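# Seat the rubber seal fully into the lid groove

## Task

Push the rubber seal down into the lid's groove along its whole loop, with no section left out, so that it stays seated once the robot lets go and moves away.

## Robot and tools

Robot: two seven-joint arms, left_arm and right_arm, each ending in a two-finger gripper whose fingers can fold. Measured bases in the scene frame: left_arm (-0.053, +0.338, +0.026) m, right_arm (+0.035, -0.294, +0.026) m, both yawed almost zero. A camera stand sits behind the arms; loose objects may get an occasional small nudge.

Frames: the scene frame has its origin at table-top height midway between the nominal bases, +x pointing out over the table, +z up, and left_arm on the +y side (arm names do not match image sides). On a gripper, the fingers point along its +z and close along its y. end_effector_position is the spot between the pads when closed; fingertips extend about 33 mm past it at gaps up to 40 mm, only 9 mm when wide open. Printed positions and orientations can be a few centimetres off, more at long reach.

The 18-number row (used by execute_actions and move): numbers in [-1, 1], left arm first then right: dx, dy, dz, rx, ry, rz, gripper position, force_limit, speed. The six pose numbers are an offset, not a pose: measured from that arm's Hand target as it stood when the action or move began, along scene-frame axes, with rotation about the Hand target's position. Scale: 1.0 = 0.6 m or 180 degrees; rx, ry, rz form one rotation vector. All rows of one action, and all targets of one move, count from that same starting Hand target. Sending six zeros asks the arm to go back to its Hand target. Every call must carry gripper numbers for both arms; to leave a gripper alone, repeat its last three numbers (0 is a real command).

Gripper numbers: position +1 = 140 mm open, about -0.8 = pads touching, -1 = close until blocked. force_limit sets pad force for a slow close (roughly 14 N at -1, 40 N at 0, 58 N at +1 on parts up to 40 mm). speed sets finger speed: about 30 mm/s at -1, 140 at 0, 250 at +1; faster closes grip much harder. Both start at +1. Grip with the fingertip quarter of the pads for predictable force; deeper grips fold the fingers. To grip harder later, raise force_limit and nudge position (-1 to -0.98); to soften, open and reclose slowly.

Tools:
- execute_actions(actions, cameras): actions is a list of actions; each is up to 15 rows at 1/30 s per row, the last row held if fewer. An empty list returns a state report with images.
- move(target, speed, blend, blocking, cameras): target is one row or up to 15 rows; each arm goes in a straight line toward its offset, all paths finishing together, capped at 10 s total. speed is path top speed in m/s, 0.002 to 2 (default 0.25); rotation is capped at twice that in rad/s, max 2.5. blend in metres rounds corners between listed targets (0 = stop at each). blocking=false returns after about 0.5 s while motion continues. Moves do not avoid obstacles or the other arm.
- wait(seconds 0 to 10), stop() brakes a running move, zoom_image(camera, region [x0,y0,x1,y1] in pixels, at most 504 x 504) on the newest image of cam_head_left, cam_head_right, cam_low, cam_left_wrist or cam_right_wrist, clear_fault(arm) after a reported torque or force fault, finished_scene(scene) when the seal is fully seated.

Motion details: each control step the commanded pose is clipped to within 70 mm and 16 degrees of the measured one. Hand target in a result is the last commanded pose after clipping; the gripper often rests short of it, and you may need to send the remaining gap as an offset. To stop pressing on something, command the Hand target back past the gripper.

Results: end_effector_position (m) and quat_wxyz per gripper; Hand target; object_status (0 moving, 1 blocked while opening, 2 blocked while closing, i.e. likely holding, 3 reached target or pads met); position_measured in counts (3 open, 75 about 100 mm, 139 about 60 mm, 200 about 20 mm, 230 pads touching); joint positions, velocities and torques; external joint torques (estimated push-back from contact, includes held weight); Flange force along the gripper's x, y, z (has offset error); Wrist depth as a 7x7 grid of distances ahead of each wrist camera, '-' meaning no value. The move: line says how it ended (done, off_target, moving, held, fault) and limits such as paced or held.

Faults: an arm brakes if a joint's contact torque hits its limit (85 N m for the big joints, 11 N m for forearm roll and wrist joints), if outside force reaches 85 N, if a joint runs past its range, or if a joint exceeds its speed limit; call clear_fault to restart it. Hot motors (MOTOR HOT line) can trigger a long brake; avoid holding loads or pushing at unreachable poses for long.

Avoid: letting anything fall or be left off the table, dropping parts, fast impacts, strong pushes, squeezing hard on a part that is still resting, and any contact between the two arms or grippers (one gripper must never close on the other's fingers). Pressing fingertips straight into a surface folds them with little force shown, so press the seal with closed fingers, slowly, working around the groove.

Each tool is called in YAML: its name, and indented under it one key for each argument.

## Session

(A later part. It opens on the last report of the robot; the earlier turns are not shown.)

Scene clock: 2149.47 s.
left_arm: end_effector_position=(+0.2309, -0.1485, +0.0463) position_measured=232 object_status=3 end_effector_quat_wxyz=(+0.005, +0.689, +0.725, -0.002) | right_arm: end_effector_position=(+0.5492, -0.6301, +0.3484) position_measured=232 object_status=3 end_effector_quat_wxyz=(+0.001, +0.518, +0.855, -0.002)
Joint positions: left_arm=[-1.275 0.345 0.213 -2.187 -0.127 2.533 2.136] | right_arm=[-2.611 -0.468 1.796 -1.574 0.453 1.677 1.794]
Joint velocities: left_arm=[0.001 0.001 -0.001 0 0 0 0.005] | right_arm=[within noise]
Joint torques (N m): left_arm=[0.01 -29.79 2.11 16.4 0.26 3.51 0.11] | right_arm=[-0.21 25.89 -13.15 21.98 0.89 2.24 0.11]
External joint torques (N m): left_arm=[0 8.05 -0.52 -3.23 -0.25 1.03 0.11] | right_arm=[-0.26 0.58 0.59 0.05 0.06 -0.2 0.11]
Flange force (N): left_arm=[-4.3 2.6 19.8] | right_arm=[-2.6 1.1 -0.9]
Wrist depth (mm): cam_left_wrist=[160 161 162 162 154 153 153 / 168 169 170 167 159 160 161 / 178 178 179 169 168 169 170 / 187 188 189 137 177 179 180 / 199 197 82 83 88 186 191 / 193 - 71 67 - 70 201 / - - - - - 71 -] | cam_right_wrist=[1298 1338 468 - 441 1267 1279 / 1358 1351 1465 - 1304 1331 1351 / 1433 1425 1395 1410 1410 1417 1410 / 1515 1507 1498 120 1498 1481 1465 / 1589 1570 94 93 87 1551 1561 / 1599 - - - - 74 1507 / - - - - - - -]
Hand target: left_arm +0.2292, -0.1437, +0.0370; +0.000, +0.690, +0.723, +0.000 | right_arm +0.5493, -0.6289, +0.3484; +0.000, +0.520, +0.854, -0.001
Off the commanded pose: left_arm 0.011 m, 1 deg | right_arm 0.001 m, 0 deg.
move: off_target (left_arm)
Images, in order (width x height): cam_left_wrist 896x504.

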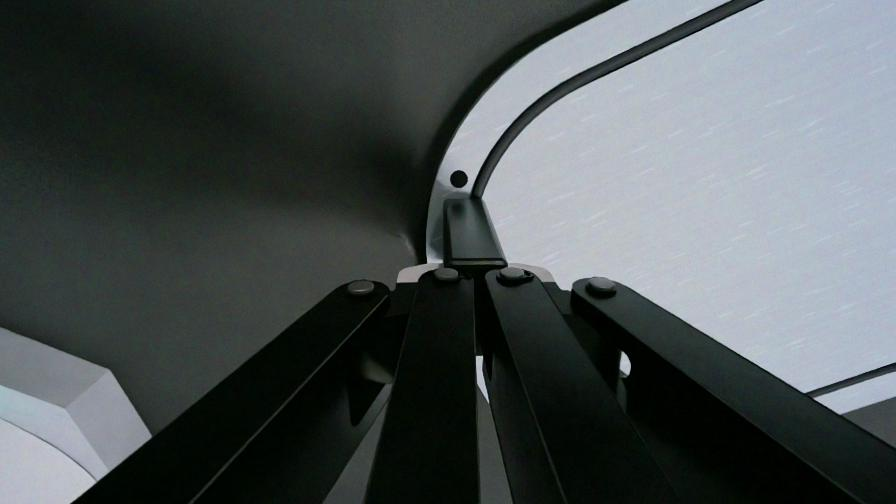

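move:
  target:
    - [0.002,-0.005,0.0883,0,0,0,-1,-1,-0.5,0,0,0,0,0,0,-1,-1,-0.5]
    - [0.3872,-0.0325,0.0883,0,0,0.786,-1,-1,-0.5,0,0,0,0,0,0,-1,-1,-0.5]
    - [0.3872,-0.0325,0.03,0,0,0.786,-1,-1,-0.5,0,0,0,0,0,0,-1,-1,-0.5]
  speed: [0.1,0.5,0.08]
  blend: [0.01,0.01,0]
  cameras: ["cam_left_wrist","cam_head_right"]

zoom_image:
  camera: "cam_left_wrist"
  region: [340, 0, 600, 210]

zoom_image:
  camera: "cam_head_right"
  region: [420, 320, 580, 480]

Scene clock: 2166.17 s.
left_arm: end_effector_position=(+0.4614, -0.1638, +0.0553) position_measured=232 object_status=3 end_effector_quat_wxyz=(+0.001, -0.451, +0.892, +0.000) | right_arm: end_effector_position=(+0.5492, -0.6301, +0.3484) position_measured=232 object_status=3 end_effector_quat_wxyz=(+0.001, +0.518, +0.855, -0.002)
Joint positions: left_arm=[-1.414 0.967 0.867 -1.435 -0.778 2.041 0.246] | right_arm=[-2.611 -0.468 1.796 -1.574 0.453 1.677 1.794]
Joint velocities: left_arm=[0 0.001 0 0.001 0 0 -0.006] | right_arm=[within noise]
Joint torques (N m): left_arm=[-0.28 -45.69 20.02 18.36 0.34 2.37 -0.36] | right_arm=[-0.21 25.9 -13.16 21.99 0.88 2.25 0.13]
External joint torques (N m): left_arm=[-0.28 1.24 0.13 0.49 -0.33 -0.18 -0.36] | right_arm=[-0.2 0.51 0.67 0 0.06 -0.2 0.13]
Flange force (N): left_arm=[1.6 -5.7 1.3] | right_arm=[-2.5 1.1 -0.8]
Wrist depth (mm): cam_left_wrist=[172 172 172 173 163 163 164 / 181 181 182 174 171 172 172 / 191 191 191 180 180 182 182 / 202 201 203 137 189 192 192 / 214 212 82 83 88 199 207 / 1285 - 71 67 - 70 230 / - - - - - 71 -] | cam_right_wrist=[1304 1155 - - - 1285 1298 / 1373 1351 1291 - 1344 1344 1338 / 1425 1433 1425 497 1410 1433 1425 / 1507 1507 1433 120 1524 1507 1490 / 1579 1579 94 93 87 1515 1561 / 1691 - - - - 74 1599 / - - - - - - -]
Hand target: left_arm +0.4615, -0.1632, +0.0550; +0.000, -0.455, +0.890, +0.000 | right_arm +0.5493, -0.6289, +0.3484; +0.000, +0.520, +0.854, -0.001
Off the commanded pose: left_arm 0.001 m, 1 deg | right_arm 0.001 m, 0 deg.
move: done; limits=paced
Images, in order (width x height): cam_head_right 896x504, cam_left_wrist 896x504.

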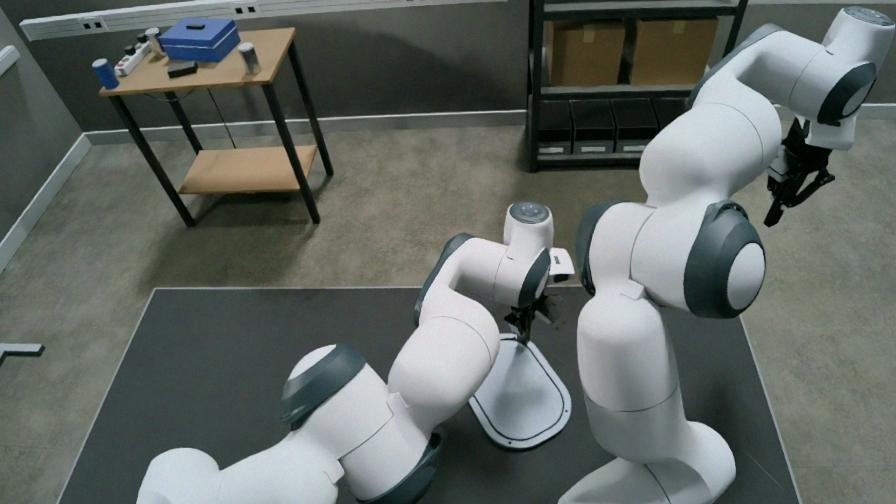

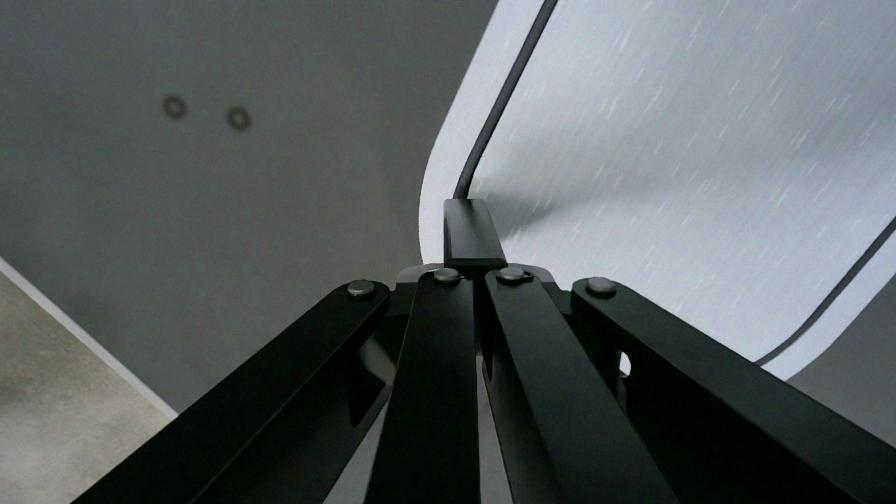

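Scaled by 1.938 from the camera's 896x504 image, which has a finer 1280x720 frame.

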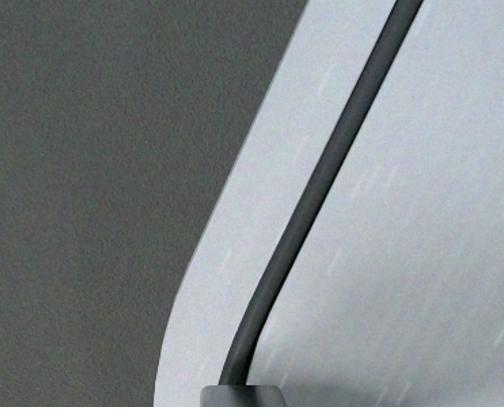

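Scaled by 3.150 from the camera's 896x504 image, which has a finer 1280x720 frame.

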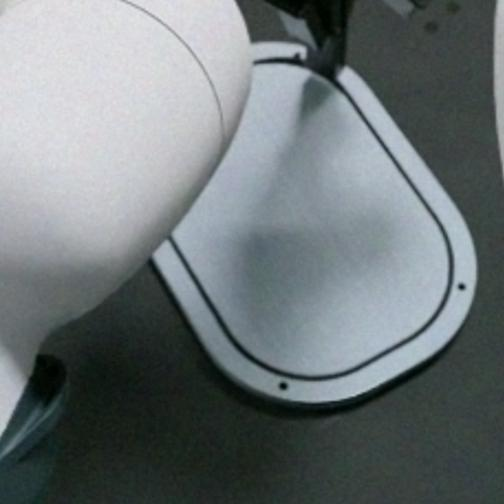

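move:
  target:
    - [-0.0018,-0.0007,-0.0292,0,0,0,-1,-1,-0.5,0,0,0,0,0,0,-1,-1,-0.5]
    - [0,0,-0.0067,0,0,0,-1,-1,-0.5,0,0,0,0,0,0,-1,-1,-0.5]
    - [-0.0183,-0.0232,-0.0067,0,0,-0.1222,-1,-1,-0.5,0,0,0,0,0,0,-1,-1,-0.5]
    - [-0.0207,-0.0235,-0.0292,0,0,-0.1222,-1,-1,-0.5,0,0,0,0,0,0,-1,-1,-0.5]
  speed: [0.04,0.06,0.08,0.04]
  blend: [0,0.003,0.002,0]
  cameras: ["cam_left_wrist"]

zoom_image:
  camera: "cam_left_wrist"
  region: [340, 0, 600, 210]

Scene clock: 2182.70 s.
left_arm: end_effector_position=(+0.4506, -0.1820, +0.0463) position_measured=232 object_status=3 end_effector_quat_wxyz=(+0.002, -0.278, +0.961, -0.005) | right_arm: end_effector_position=(+0.5492, -0.6301, +0.3484) position_measured=232 object_status=3 end_effector_quat_wxyz=(+0.001, +0.518, +0.855, -0.002)
Joint positions: left_arm=[-1.385 0.944 0.779 -1.428 -0.715 2.09 0.563] | right_arm=[-2.611 -0.468 1.796 -1.574 0.453 1.677 1.794]
Joint velocities: left_arm=[0 -0.001 0.001 0 0.001 0.001 0.006] | right_arm=[within noise]
Joint torques (N m): left_arm=[0.79 -41.94 15.95 15.39 0.7 2.57 0.15] | right_arm=[-0.19 25.91 -13.13 21.94 0.88 2.23 0.1]
External joint torques (N m): left_arm=[0.75 6.33 -2.26 -3.52 0.05 0.01 0.15] | right_arm=[-0.22 0.65 0.58 0.09 0.06 -0.19 0.1]
Flange force (N): left_arm=[-1.3 0.1 11.2] | right_arm=[-2.3 0.9 -1.0]
Wrist depth (mm): cam_left_wrist=[164 164 164 157 154 154 155 / 173 173 173 166 162 162 162 / 182 182 182 171 171 171 172 / 192 193 194 125 179 181 182 / 204 202 82 83 88 187 193 / 217 - 71 67 - 70 216 / - - - - - 71 -] | cam_right_wrist=[1298 1214 - - - 1273 1285 / 1358 1351 1448 - 1324 1351 1344 / 1433 1433 1440 1395 1433 1410 1410 / 1533 1507 1490 120 1473 1481 1498 / 1579 1561 94 93 87 1551 1561 / 1649 - - - - 74 1579 / - - - - - - -]
Hand target: left_arm +0.4491, -0.1773, +0.0375; +0.000, -0.277, +0.961, +0.000 | right_arm +0.5493, -0.6289, +0.3484; +0.000, +0.520, +0.854, -0.001
Off the commanded pose: left_arm 0.010 m, 1 deg | right_arm 0.001 m, 0 deg.
move: off_target (left_arm)
Images, in order (width x height): cam_left_wrist 896x504.

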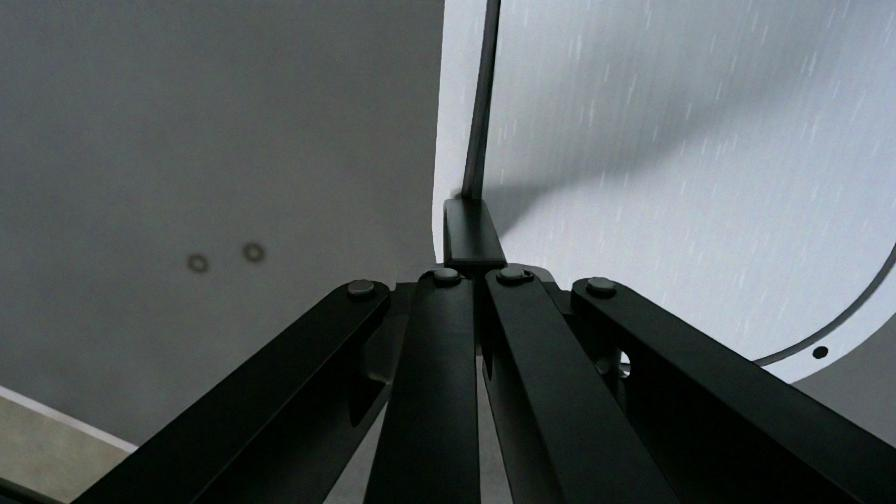

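Scaled by 1.938 from the camera's 896x504 image, which has a finer 1280x720 frame.

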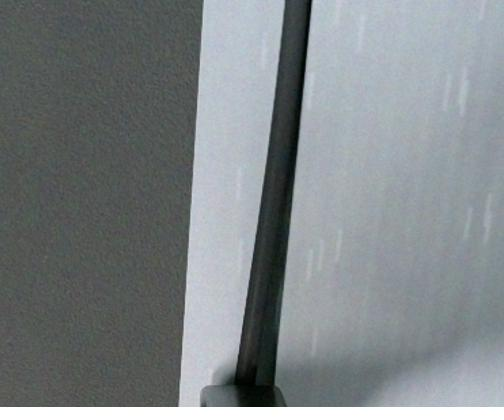

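move:
  target:
    - [0,0,0.01,0,0,0,-1,-1,-0.5,0,0,0,0,0,0,-1,-1,-0.5]
    - [-0.0045,0.007,0.01,0,0,0,-1,-1,-0.5,0,0,0,0,0,0,-1,-1,-0.5]
  speed: [0.03,0.02]
  cameras: ["cam_left_wrist"]

zoom_image:
  camera: "cam_left_wrist"
  region: [340, 0, 600, 210]

Scene clock: 2191.10 s.
left_arm: end_effector_position=(+0.4453, -0.1744, +0.0443) position_measured=232 object_status=3 end_effector_quat_wxyz=(-0.003, -0.280, +0.960, -0.001) | right_arm: end_effector_position=(+0.5492, -0.6301, +0.3484) position_measured=232 object_status=3 end_effector_quat_wxyz=(+0.001, +0.518, +0.855, -0.002)
Joint positions: left_arm=[-1.393 0.931 0.781 -1.459 -0.715 2.091 0.569] | right_arm=[-2.611 -0.468 1.796 -1.574 0.453 1.677 1.794]
Joint torques (N m): left_arm=[-0.89 -46.22 18.33 17.95 1.04 2.73 0.07] | right_arm=[-0.23 25.96 -13.1 21.91 0.9 2.25 0.12]
External joint torques (N m): left_arm=[-0.75 1.37 0.26 -0.9 0.4 0.22 0.07] | right_arm=[-0.17 0.55 0.74 0 0.08 -0.19 0.12]
Flange force (N): left_arm=[1.7 3.7 1.3] | right_arm=[-2.5 1.2 -0.7]
Wrist depth (mm): cam_left_wrist=[162 162 163 154 153 154 154 / 170 170 171 162 161 162 163 / 178 180 180 167 170 170 171 / 189 189 190 125 177 180 180 / 200 199 82 83 88 186 192 / 210 - 71 67 - 70 216 / - - - - - 71 -] | cam_right_wrist=[1298 1304 443 - - 1279 1273 / 1351 1365 1351 - 1279 1365 1387 / 1410 1440 1402 1380 1395 1425 1425 / 1507 1507 1507 120 1490 1490 1490 / 1681 1579 93 93 87 1561 1570 / 1691 - - - - 74 1599 / - - - - - - -]
Hand target: left_arm +0.4464, -0.1731, +0.0435; +0.000, -0.277, +0.961, +0.000 | right_arm +0.5493, -0.6289, +0.3484; +0.000, +0.520, +0.854, -0.001
Off the commanded pose: left_arm 0.002 m, 1 deg | right_arm 0.001 m, 0 deg.
move: done
Images, in order (width x height): cam_left_wrist 896x504.

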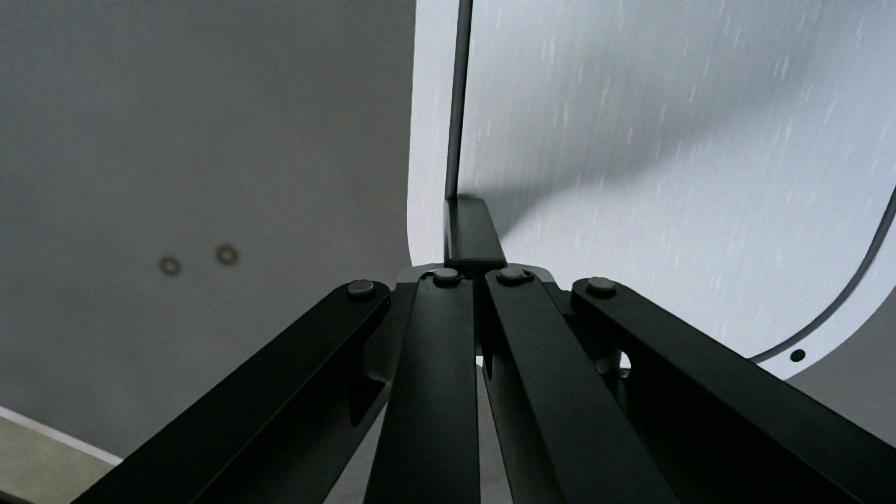

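Scaled by 1.938 from the camera's 896x504 image, which has a finer 1280x720 frame.

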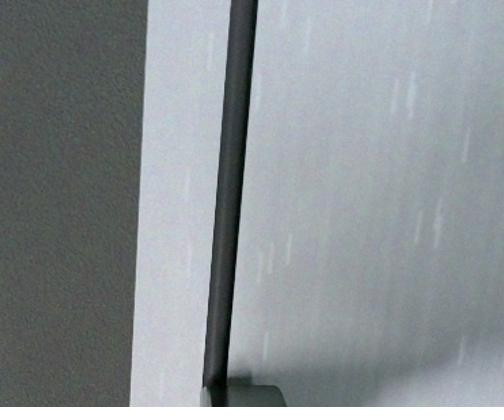

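move:
  target:
    - [0,0,0.0125,0,0,0,-1,-1,-0.5,0,0,0,0,0,0,-1,-1,-0.5]
    - [0.0037,-0.0085,0.0125,0,0,0,-1,-1,-0.5,0,0,0,0,0,0,-1,-1,-0.5]
    - [0.0037,-0.0085,0.002,0,0,0,-1,-1,-0.5,0,0,0,0,0,0,-1,-1,-0.5]
    - [-0.0003,-0.0007,-0.01,0,0,0,-1,-1,-0.5,0,0,0,0,0,0,-1,-1,-0.5]
  speed: [0.05,0.05,0.04,0.02]
  blend: [0.002,0.001,0.001,0]
  cameras: ["cam_left_wrist"]

zoom_image:
  camera: "cam_left_wrist"
  region: [340, 0, 600, 210]

Scene clock: 2204.13 s.
left_arm: end_effector_position=(+0.4480, -0.1762, +0.0434) position_measured=232 object_status=3 end_effector_quat_wxyz=(+0.001, -0.278, +0.961, -0.003) | right_arm: end_effector_position=(+0.5492, -0.6301, +0.3484) position_measured=232 object_status=3 end_effector_quat_wxyz=(+0.001, +0.518, +0.855, -0.002)
Joint positions: left_arm=[-1.392 0.936 0.78 -1.454 -0.715 2.099 0.571] | right_arm=[-2.611 -0.468 1.796 -1.574 0.453 1.677 1.794]
Joint velocities: left_arm=[0 -0.001 -0.001 0 0.001 0.004 0.003] | right_arm=[within noise]
Joint torques (N m): left_arm=[0.13 -43.5 17.25 15.8 0.58 2.68 0.19] | right_arm=[-0.23 25.93 -13.16 21.95 0.9 2.24 0.1]
External joint torques (N m): left_arm=[0.24 4.23 -0.89 -3.02 -0.06 0.15 0.19] | right_arm=[-0.24 0.59 0.62 0.02 0.07 -0.2 0.1]
Flange force (N): left_arm=[0.4 5.1 7.1] | right_arm=[-2.5 1.0 -0.9]
Wrist depth (mm): cam_left_wrist=[161 161 162 153 152 152 153 / 169 170 170 161 159 160 161 / 179 179 180 168 169 169 169 / 188 190 190 137 176 178 179 / 200 199 82 83 88 185 190 / 210 - 71 67 - 70 214 / - - - - - 70 -] | cam_right_wrist=[1304 1203 438 445 - 1291 1273 / 1365 1331 1579 - 1260 1331 1331 / 1448 1440 1402 1498 1395 1433 1440 / 1507 1507 1473 120 1507 1490 1465 / 1570 1561 94 93 87 1524 1579 / 1691 - - - - 74 1608 / - - - - - - -]
Hand target: left_arm +0.4462, -0.1736, +0.0375; +0.000, -0.277, +0.961, +0.000 | right_arm +0.5493, -0.6289, +0.3484; +0.000, +0.520, +0.854, -0.001
Off the commanded pose: left_arm 0.007 m, 0 deg | right_arm 0.001 m, 0 deg.
move: off_target (left_arm)
Images, in order (width x height): cam_left_wrist 896x504.

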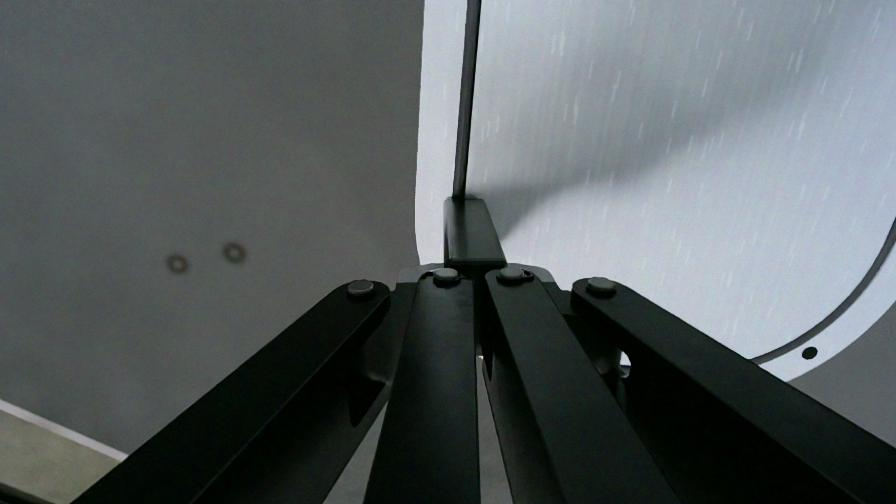

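Scaled by 1.938 from the camera's 896x504 image, which has a finer 1280x720 frame.

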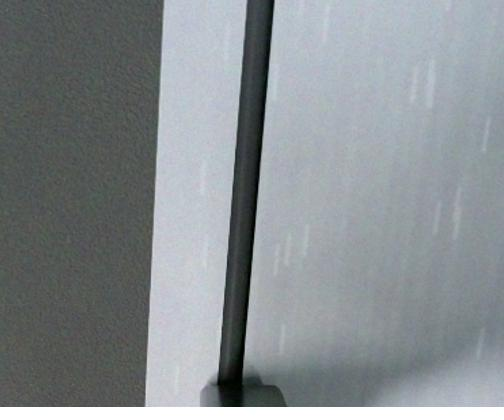

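move:
  target:
    - [0.003,-0.005,0.0225,0,0,0,-1,-1,-0.5,0,0,0,0,0,0,-1,-1,-0.5]
    - [-0.0268,-0.0202,0.0225,0,0,-0.0389,-1,-1,-0.5,0,0,0,0,0,0,-1,-1,-0.5]
    - [-0.0308,-0.0152,0,0,0,-0.0389,-1,-1,-0.5,0,0,0,0,0,0,-1,-1,-0.5]
    - [-0.0268,-0.0202,0.0225,0,0,-0.0389,-1,-1,-0.5,0,0,0,0,0,0,-1,-1,-0.5]
    - [-0.0592,-0.0337,0.0225,0,0,-0.0389,-1,-1,-0.5,0,0,0,0,0,0,-1,-1,-0.5]
    - [-0.0632,-0.0287,0,0,0,-0.0389,-1,-1,-0.5,0,0,0,0,0,0,-1,-1,-0.5]
  speed: [0.06,0.08,0.03,0.06,0.08,0.03]
  blend: [0.003,0.002,0,0.003,0.002,0]
  cameras: ["cam_left_wrist"]

zoom_image:
  camera: "cam_left_wrist"
  region: [340, 0, 600, 210]

Scene clock: 2220.37 s.
left_arm: end_effector_position=(+0.4092, -0.1904, +0.0425) position_measured=232 object_status=3 end_effector_quat_wxyz=(-0.001, -0.217, +0.976, +0.001) | right_arm: end_effector_position=(+0.5492, -0.6301, +0.3484) position_measured=232 object_status=3 end_effector_quat_wxyz=(+0.001, +0.518, +0.855, -0.002)
Joint positions: left_arm=[-1.463 0.888 0.766 -1.53 -0.689 2.131 0.648] | right_arm=[-2.611 -0.468 1.796 -1.574 0.453 1.677 1.794]
Joint torques (N m): left_arm=[-0.42 -42.13 16.21 17.44 -0.12 3.85 -0.14] | right_arm=[-0.2 25.92 -13.1 21.97 0.9 2.23 0.12]
External joint torques (N m): left_arm=[-0.32 4.19 -1.35 -1.52 -0.76 1.33 -0.14] | right_arm=[-0.19 0.52 0.73 0 0.08 -0.22 0.12]
Flange force (N): left_arm=[0.4 -0.5 9.7] | right_arm=[-2.6 1.2 -0.8]
Wrist depth (mm): cam_left_wrist=[160 160 162 151 151 152 153 / 168 168 170 159 159 160 161 / 177 177 178 167 168 168 170 / 186 187 188 125 175 178 178 / 197 197 82 83 88 185 191 / 208 - 71 67 - 70 212 / - - - - - 71 -] | cam_right_wrist=[1298 1181 - - 440 1279 1267 / 1358 1351 1448 468 1373 1324 1344 / 1440 1425 1402 1373 1465 1395 1387 / 1481 1515 1473 120 1473 1507 1481 / 1608 1599 93 93 87 1551 1579 / 1702 - - - - 74 1589 / - - - - - - -]
Hand target: left_arm +0.4083, -0.1908, +0.0375; +0.000, -0.218, +0.976, +0.000 | right_arm +0.5493, -0.6289, +0.3484; +0.000, +0.520, +0.854, -0.001
Off the commanded pose: left_arm 0.005 m, 0 deg | right_arm 0.001 m, 0 deg.
move: off_target (left_arm)
Images, in order (width x height): cam_left_wrist 896x504.

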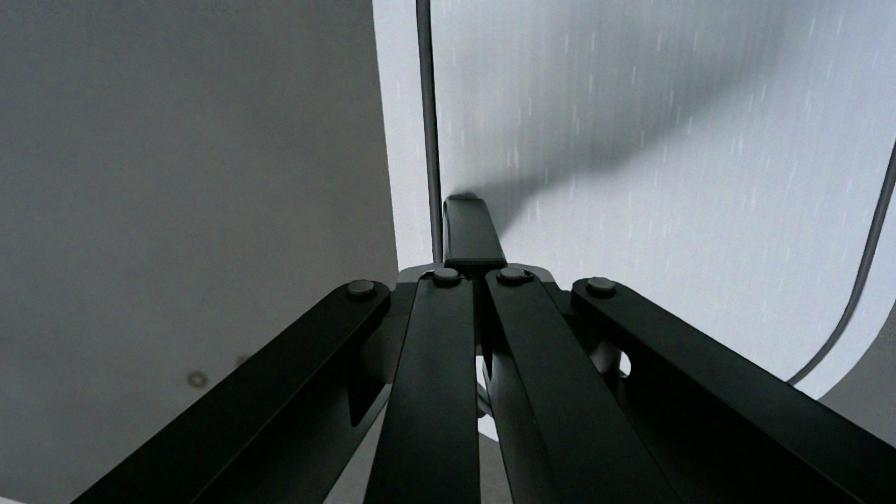

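Scaled by 1.938 from the camera's 896x504 image, which has a finer 1280x720 frame.

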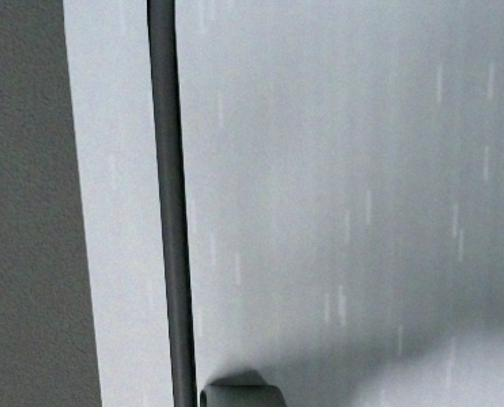

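move:
  target:
    - [0,-0.0033,0.0225,0,0,0,-1,-1,-0.5,0,0,0,0,0,0,-1,-1,-0.5]
    - [0.0398,0.0043,0.0225,0,0,0.0222,-1,-1,-0.5,0,0,0,0,0,0,-1,-1,-0.5]
    - [0.0358,0.0093,0.0,0,0,0.0222,-1,-1,-0.5,0,0,0,0,0,0,-1,-1,-0.5]
  speed: [0.06,0.08,0.03]
  blend: [0.003,0.002,0]
  cameras: ["cam_left_wrist"]

zoom_image:
  camera: "cam_left_wrist"
  region: [340, 0, 600, 210]

Scene clock: 2237.93 s.
left_arm: end_effector_position=(+0.4316, -0.1857, +0.0434) position_measured=232 object_status=3 end_effector_quat_wxyz=(+0.001, -0.248, +0.969, -0.001) | right_arm: end_effector_position=(+0.5492, -0.6301, +0.3484) position_measured=232 object_status=3 end_effector_quat_wxyz=(+0.001, +0.518, +0.855, -0.002)
Joint positions: left_arm=[-1.42 0.922 0.773 -1.472 -0.703 2.106 0.605] | right_arm=[-2.611 -0.468 1.796 -1.574 0.453 1.677 1.794]
Joint torques (N m): left_arm=[-0.64 -42.49 16.26 17.11 -0.08 3.4 -0.33] | right_arm=[-0.21 25.87 -13.13 21.96 0.88 2.25 0.11]
External joint torques (N m): left_arm=[-0.58 4.95 -1.71 -1.79 -0.72 0.87 -0.33] | right_arm=[-0.37 0.59 0.54 -0.03 0.04 -0.19 0.11]
Flange force (N): left_arm=[0.8 -1.7 10.0] | right_arm=[-2.7 0.9 -0.8]
Wrist depth (mm): cam_left_wrist=[161 161 162 153 152 152 153 / 169 169 170 159 159 160 161 / 178 179 179 168 169 169 170 / 188 188 189 119 176 179 179 / 200 198 82 83 88 186 190 / 210 - 71 67 - 70 215 / - - - - - 71 -] | cam_right_wrist=[1285 1490 - - - 1279 1279 / 1358 1351 1440 - 1481 1338 1338 / 1456 1433 1440 1473 1410 1425 1395 / 1498 1473 1498 120 1465 1515 1448 / 1579 1579 94 93 87 1542 1589 / 1670 - - - - 74 1570 / - - - - - - -]
Hand target: left_arm +0.4297, -0.1852, +0.0375; +0.000, -0.252, +0.968, +0.000 | right_arm +0.5493, -0.6289, +0.3484; +0.000, +0.520, +0.854, -0.001
Off the commanded pose: left_arm 0.006 m, 0 deg | right_arm 0.001 m, 0 deg.
move: off_target (left_arm)
Images, in order (width x height): cam_left_wrist 896x504.

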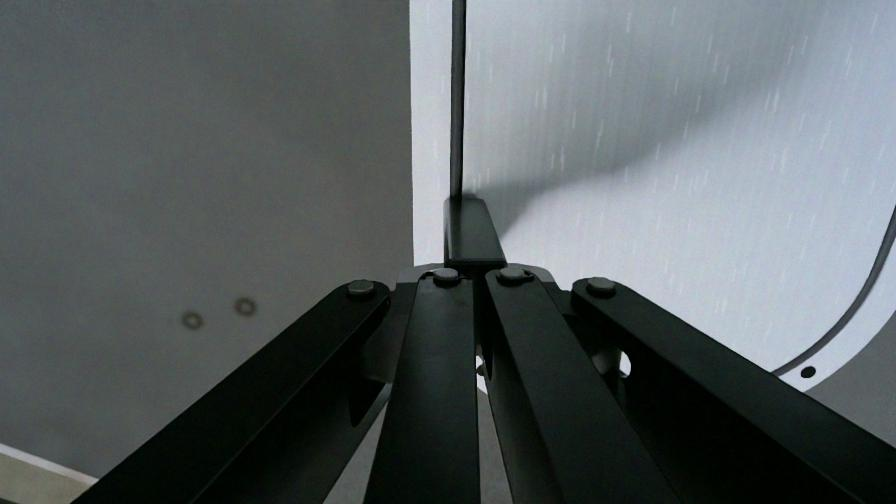

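Scaled by 1.938 from the camera's 896x504 image, which has a finer 1280x720 frame.

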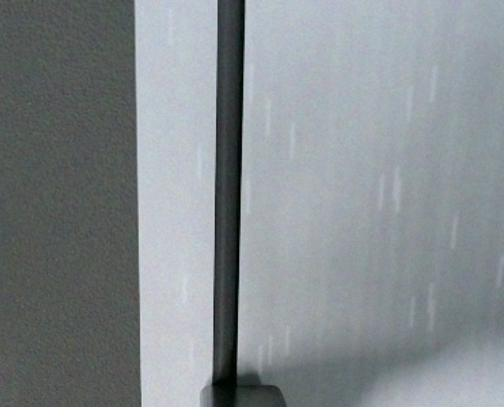

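move:
  target:
    - [0.002,-0.001,0.0225,0,0,0,-1,-1,-0.5,0,0,0,0,0,0,-1,-1,-0.5]
    - [-0.0237,-0.0222,0.0225,0,0,0,-1,-1,-0.5,0,0,0,0,0,0,-1,-1,-0.5]
    - [-0.028,-0.0205,0,0,0,0,-1,-1,-0.5,0,0,0,0,0,0,-1,-1,-0.5]
    - [-0.0237,-0.0222,0.0225,0,0,0,-1,-1,-0.5,0,0,0,0,0,0,-1,-1,-0.5]
    - [-0.0543,-0.0392,0.0225,0,0,0,-1,-1,-0.5,0,0,0,0,0,0,-1,-1,-0.5]
    - [-0.0587,-0.0375,0,0,0,0,-1,-1,-0.5,0,0,0,0,0,0,-1,-1,-0.5]
  speed: [0.06,0.08,0.03,0.06,0.08,0.03]
  blend: [0.003,0.002,0,0.003,0.002,0]
  cameras: ["cam_left_wrist"]

zoom_image:
  camera: "cam_left_wrist"
  region: [340, 0, 600, 210]

Scene clock: 2252.63 s.
left_arm: end_effector_position=(+0.3960, -0.2074, +0.0433) position_measured=232 object_status=3 end_effector_quat_wxyz=(+0.000, -0.249, +0.969, +0.000) | right_arm: end_effector_position=(+0.5492, -0.6301, +0.3484) position_measured=232 object_status=3 end_effector_quat_wxyz=(+0.001, +0.518, +0.855, -0.002)
Joint positions: left_arm=[-1.499 0.911 0.788 -1.506 -0.713 2.112 0.558] | right_arm=[-2.611 -0.468 1.796 -1.574 0.453 1.677 1.794]
Joint torques (N m): left_arm=[-0.8 -41.54 16.14 17.08 -0.32 3.71 -0.31] | right_arm=[-0.19 25.86 -13.15 22.01 0.89 2.24 0.11]
External joint torques (N m): left_arm=[-0.73 4.97 -2.03 -1.58 -0.96 1.19 -0.31] | right_arm=[-0.23 0.51 0.63 0.03 0.07 -0.2 0.11]
Flange force (N): left_arm=[1.0 -2.1 11.0] | right_arm=[-2.7 1.2 -0.9]
Wrist depth (mm): cam_left_wrist=[161 161 162 153 153 153 153 / 169 169 170 160 160 160 161 / 178 179 179 169 169 169 170 / 188 188 189 125 176 179 179 / 199 198 82 83 88 186 191 / 209 - 71 67 - 70 201 / - - - - - 71 -] | cam_right_wrist=[1298 - - - - 1279 1273 / 1365 1358 1448 - 1440 1365 1338 / 1433 1448 1440 1542 1440 1395 1395 / 1515 1498 1456 120 1456 1481 1481 / 1599 1561 94 93 87 1542 1561 / 1691 - - - - 74 1570 / - - - - - - -]
Hand target: left_arm +0.3945, -0.2077, +0.0375; +0.000, -0.252, +0.968, +0.000 | right_arm +0.5493, -0.6289, +0.3484; +0.000, +0.520, +0.854, -0.001
Off the commanded pose: left_arm 0.006 m, 0 deg | right_arm 0.001 m, 0 deg.
move: off_target (left_arm)
Images, in order (width x height): cam_left_wrist 896x504.

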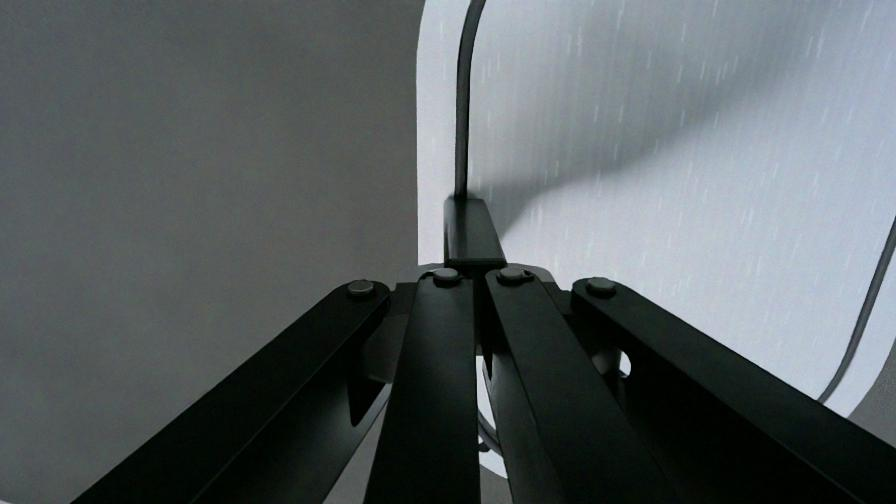

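Scaled by 1.938 from the camera's 896x504 image, which has a finer 1280x720 frame.

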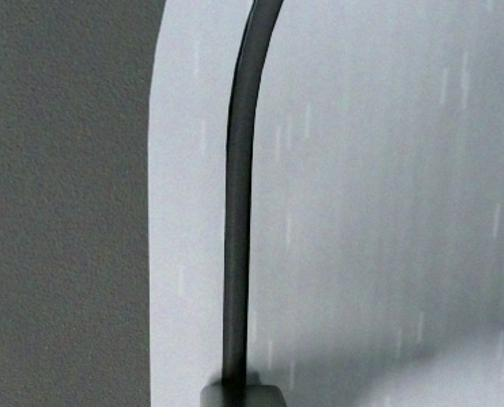

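move:
  target:
    - [0,0,0.08,0,0,0,-1,-1,-0.5,0,0,0,0,0,0,-1,-1,-0.5]
    - [-0.044,0.1258,0.4375,0,0,-0.5,-1,-1,-0.5,0,0,0,0,0,0,-1,-1,-0.5]
  speed: [0.1,0.3]
  blend: [0.02,0]
  cameras: ["all"]

zoom_image:
  camera: "cam_left_wrist"
  region: [240, 0, 460, 260]

zoom_image:
  camera: "cam_left_wrist"
  region: [440, 0, 660, 260]

Scene clock: 2268.70 s.
left_arm: end_effector_position=(+0.3681, -0.1334, +0.3006) position_measured=232 object_status=3 end_effector_quat_wxyz=(+0.002, +0.503, +0.864, -0.002) | right_arm: end_effector_position=(+0.5492, -0.6301, +0.3484) position_measured=232 object_status=3 end_effector_quat_wxyz=(+0.001, +0.518, +0.855, -0.002)
Joint positions: left_arm=[-1.386 0.266 0.601 -1.631 -0.158 1.853 1.885] | right_arm=[-2.611 -0.468 1.796 -1.574 0.453 1.677 1.794]
Joint velocities: left_arm=[0 0 0 0 0.001 0 0.004] | right_arm=[within noise]
Joint torques (N m): left_arm=[-0.53 -34.03 4.99 24.84 1.12 2.24 0.14] | right_arm=[-0.21 25.89 -13.15 21.94 0.89 2.25 0.14]
External joint torques (N m): left_arm=[-0.63 1.37 -0.08 0.41 0.3 -0.22 0.14] | right_arm=[-0.25 0.58 0.6 -0.02 0.07 -0.2 0.14]
Flange force (N): left_arm=[-6.0 0.9 -1.0] | right_arm=[-2.3 1.0 -0.8]
Wrist depth (mm): cam_left_wrist=[377 389 386 384 389 392 395 / 376 407 402 401 403 411 1253 / 422 430 425 421 429 434 1339 / 452 454 454 116 453 471 1383 / 480 477 79 83 88 1439 1499 / 509 - 71 67 - 70 1545 / - - - - - 71 -] | cam_right_wrist=[1304 1304 - 447 - 1298 1291 / 1373 1338 1231 - 1331 1317 1338 / 1440 1402 1417 1324 1402 1425 1410 / 1490 1490 1507 120 1473 1490 1456 / 1589 1561 94 93 87 1542 1561 / 1670 - - - - 74 1570 / - - - - - - -]
Hand target: left_arm +0.3681, -0.1322, +0.3000; +0.000, +0.506, +0.862, +0.000 | right_arm +0.5493, -0.6289, +0.3484; +0.000, +0.520, +0.854, -0.001
Off the commanded pose: left_arm 0.001 m, 1 deg | right_arm 0.001 m, 0 deg.
move: done

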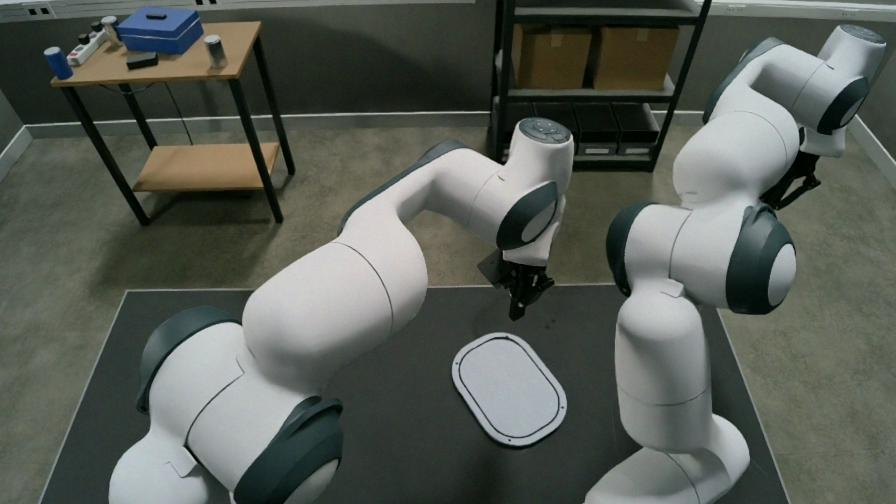

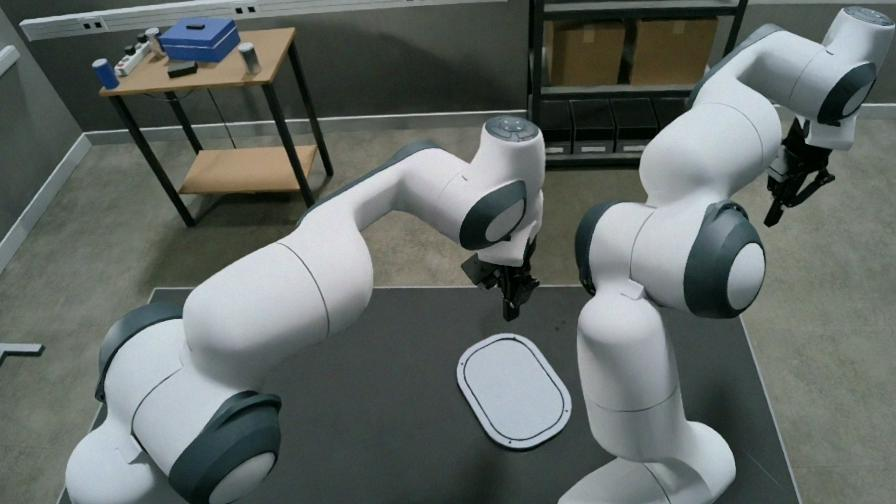

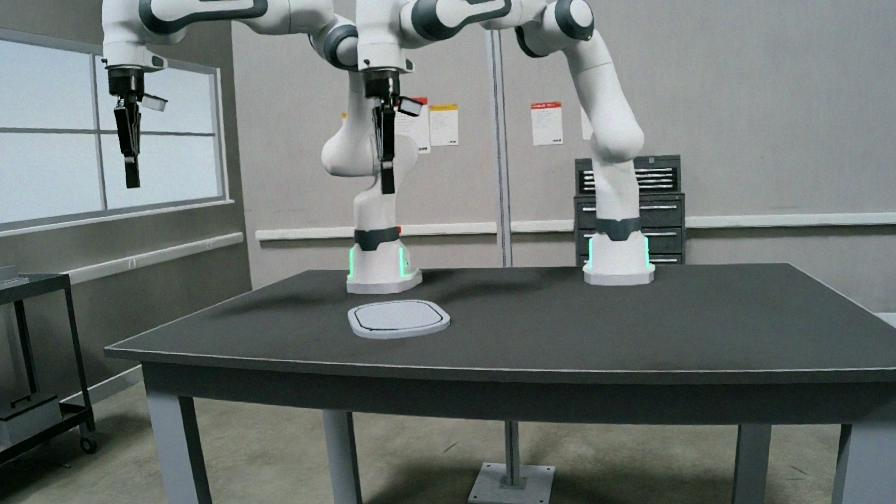

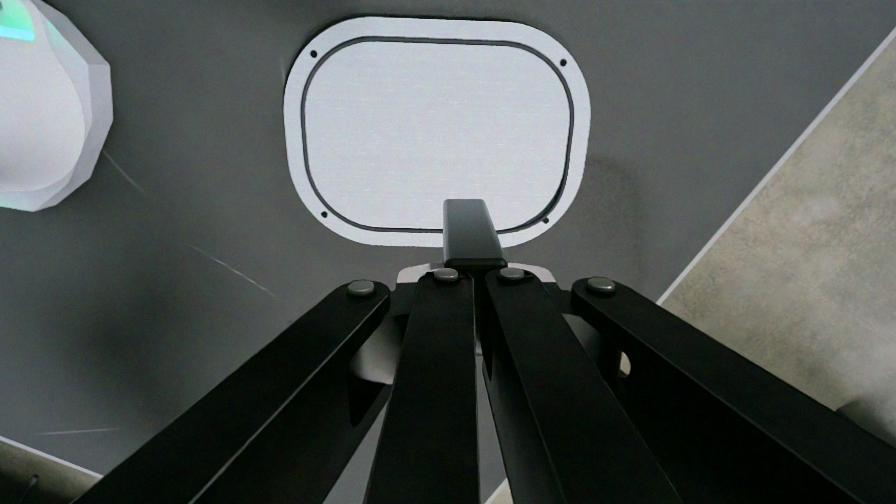

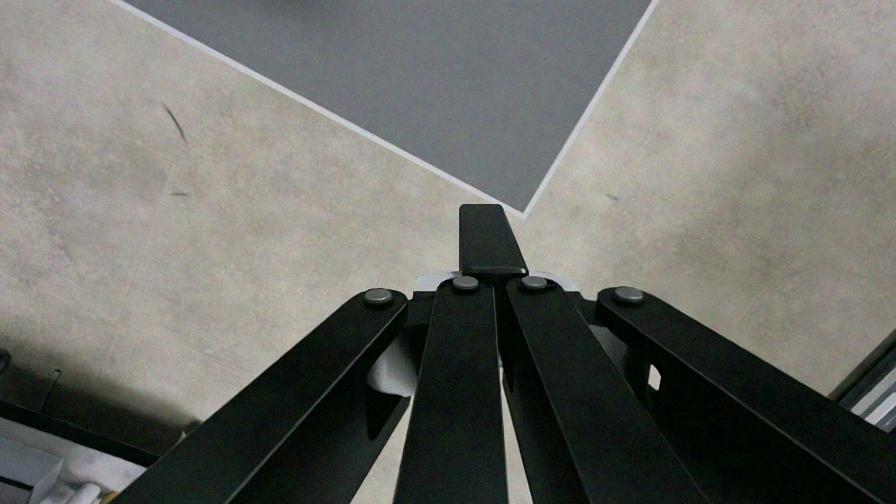

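Scaled by 1.938 from the camera's 896x504 image, which has a finer 1280x720 frame.

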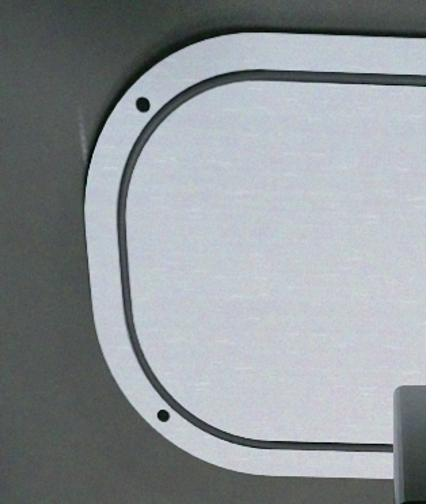

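Scaled by 1.938 from the camera's 896x504 image, which has a finer 1280x720 frame.

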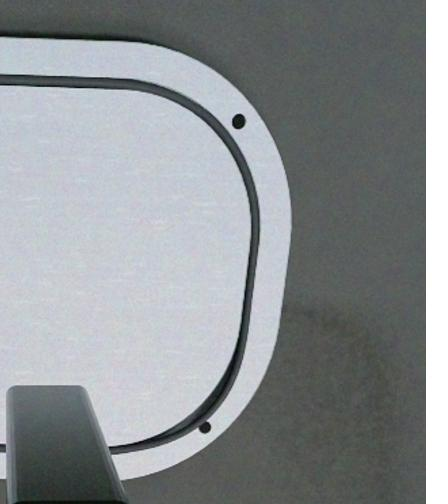

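move:
  target:
    - [0.07,0.048,-0.1,0,0,0.5,-1,-1,-0.5,0,0,0,0,0,0,-1,-1,-0.5]
    - [0.1408,0.0955,-0.3833,0,0,0.989,-1,-1,-0.5,0,0,0,0,0,0,-1,-1,-0.5]
  speed: [0.5,0.4]
  blend: [0.02,0]
  cameras: ["cam_left_wrist"]

zoom_image:
  camera: "cam_left_wrist"
  region: [400, 0, 660, 210]

Scene clock: 2288.10 s.
left_arm: end_effector_position=(+0.4537, -0.0737, +0.0699) position_measured=232 object_status=3 end_effector_quat_wxyz=(-0.001, +0.852, -0.524, +0.001) | right_arm: end_effector_position=(+0.5492, -0.6301, +0.3484) position_measured=232 object_status=3 end_effector_quat_wxyz=(+0.001, +0.518, +0.855, -0.002)
Joint positions: left_arm=[-1.651 1.02 1.202 -1.735 -1.039 1.972 -0.583] | right_arm=[-2.611 -0.468 1.796 -1.574 0.453 1.677 1.794]
Joint velocities: left_arm=[-0.001 0.001 0 0.001 0 0 -0.005] | right_arm=[within noise]
Joint torques (N m): left_arm=[-0.74 -35.83 26.15 13.94 0.68 2.46 -0.35] | right_arm=[-0.18 25.92 -13.14 21.95 0.9 2.24 0.12]
External joint torques (N m): left_arm=[-0.83 0.7 0.05 0.62 -0.05 -0.17 -0.35] | right_arm=[-0.33 0.6 0.55 -0.07 0.06 -0.2 0.12]
Flange force (N): left_arm=[2.5 0.8 -0.2] | right_arm=[-2.3 0.8 -0.7]
Wrist depth (mm): cam_left_wrist=[187 188 188 181 178 178 179 / 197 197 198 188 187 187 188 / 207 207 208 198 197 197 198 / 219 219 219 119 206 208 209 / 231 230 82 83 88 216 222 / 245 - 71 67 - 70 247 / - - - - - 71 -] | cam_right_wrist=[1304 1291 - - - 1273 1298 / 1365 1358 1285 - 1344 1338 1311 / 1433 1440 1395 1331 1410 1425 1433 / 1507 1498 1515 120 1473 1481 1481 / 1618 1589 94 93 87 1542 1570 / 1649 - - - - 74 1599 / - - - - - - -]
Hand target: left_arm +0.4526, -0.0749, +0.0700; +0.000, +0.853, -0.521, +0.000 | right_arm +0.5493, -0.6289, +0.3484; +0.000, +0.520, +0.854, -0.001
Off the commanded pose: left_arm 0.002 m, 0 deg | right_arm 0.001 m, 0 deg.
move: done; limits=paced
Images, in order (width x height): cam_left_wrist 896x504.

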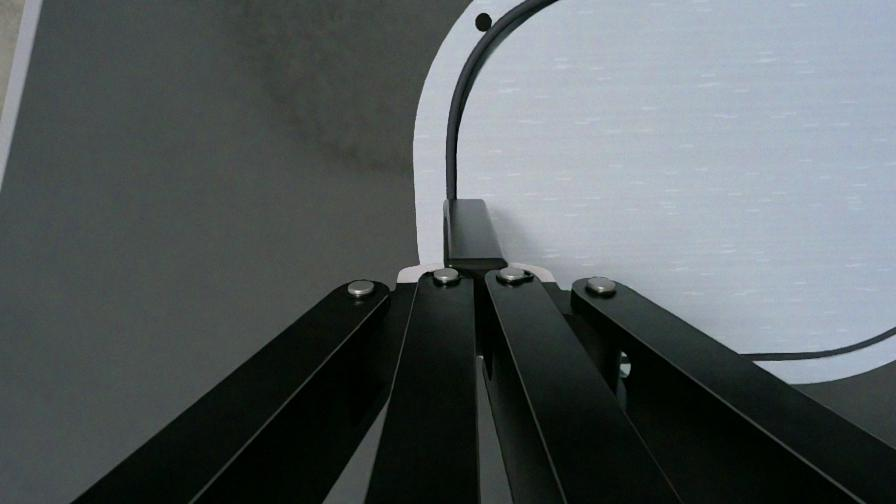

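Scaled by 1.938 from the camera's 896x504 image, which has a finer 1280x720 frame.

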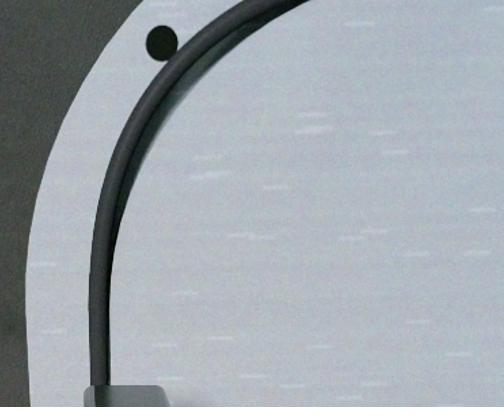

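execute_actions:
  actions: []
  cameras: ["cam_left_wrist"]

zoom_image:
  camera: "cam_left_wrist"
  region: [340, 0, 600, 210]

Scene clock: 2323.63 s.
left_arm: end_effector_position=(+0.4537, -0.0737, +0.0699) position_measured=232 object_status=3 end_effector_quat_wxyz=(-0.001, +0.852, -0.523, +0.001) | right_arm: end_effector_position=(+0.5492, -0.6301, +0.3484) position_measured=232 object_status=3 end_effector_quat_wxyz=(+0.001, +0.518, +0.855, -0.002)
Joint positions: left_arm=[-1.651 1.02 1.202 -1.735 -1.039 1.972 -0.585] | right_arm=[-2.611 -0.468 1.796 -1.574 0.453 1.677 1.794]
Joint velocities: within noise
Joint torques (N m): left_arm=[-0.69 -35.78 26.11 13.98 0.68 2.47 -0.33] | right_arm=[-0.25 25.93 -13.16 21.95 0.89 2.24 0.12]
External joint torques (N m): left_arm=[-0.86 0.94 -0.19 0.57 -0.05 -0.19 -0.33] | right_arm=[-0.32 0.68 0.55 0.04 0.06 -0.2 0.12]
Flange force (N): left_arm=[2.8 0.8 0.4] | right_arm=[-2.5 0.9 -1.0]
Wrist depth (mm): cam_left_wrist=[187 188 188 181 178 179 179 / 197 197 197 188 187 188 188 / 207 208 208 197 197 197 198 / 219 220 219 125 206 209 209 / 231 229 82 83 88 217 222 / 246 - 71 67 - 70 247 / - - - - - 71 -] | cam_right_wrist=[1311 1373 - - - 1298 1279 / 1380 1351 1304 - 1254 1351 1324 / 1448 1425 1433 1551 1456 1387 1417 / 1524 1498 1507 120 1465 1498 1490 / 1589 1570 94 93 87 1498 1589 / 1691 - - - - 74 1618 / - - - - - - -]
Hand target: left_arm +0.4526, -0.0749, +0.0700; +0.000, +0.853, -0.521, +0.000 | right_arm +0.5493, -0.6289, +0.3484; +0.000, +0.520, +0.854, -0.001
Tool commands: left_gripper/position=-1.0 left_gripper/force_limit=-1.0 left_gripper/speed=-0.5 right_gripper/position=-1.0 right_gripper/force_limit=-1.0 right_gripper/speed=-0.5
Off the commanded pose: left_arm 0.002 m, 0 deg | right_arm 0.001 m, 0 deg.
Images, in order (width x height): cam_left_wrist 896x504.

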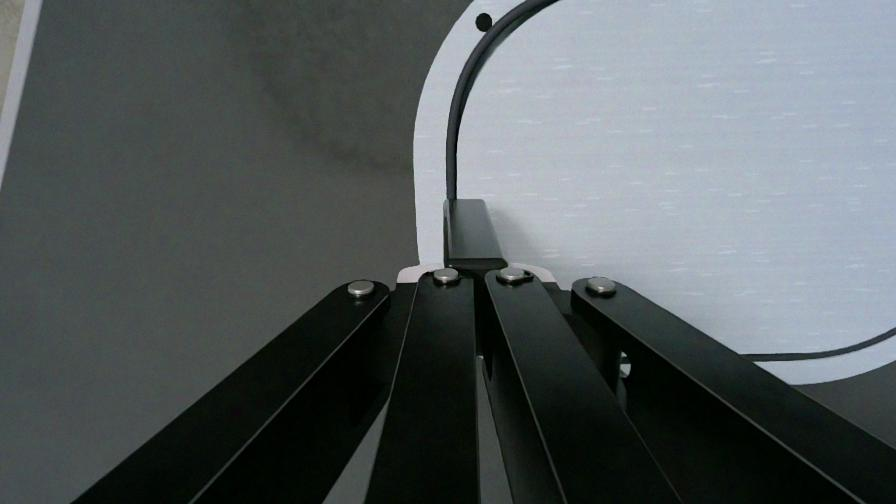

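Scaled by 1.938 from the camera's 896x504 image, which has a finer 1280x720 frame.

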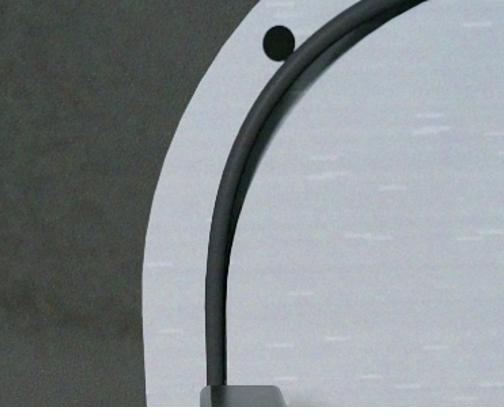

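zoom_image:
  camera: "cam_left_wrist"
  region: [440, 0, 570, 110]

Scaled by 3.877 from the camera's 896x504 image, which has a finer 1280x720 frame.

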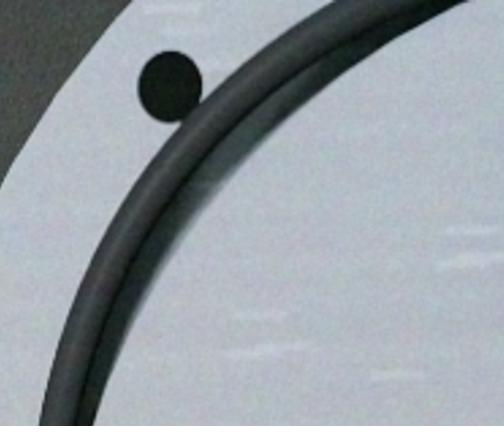

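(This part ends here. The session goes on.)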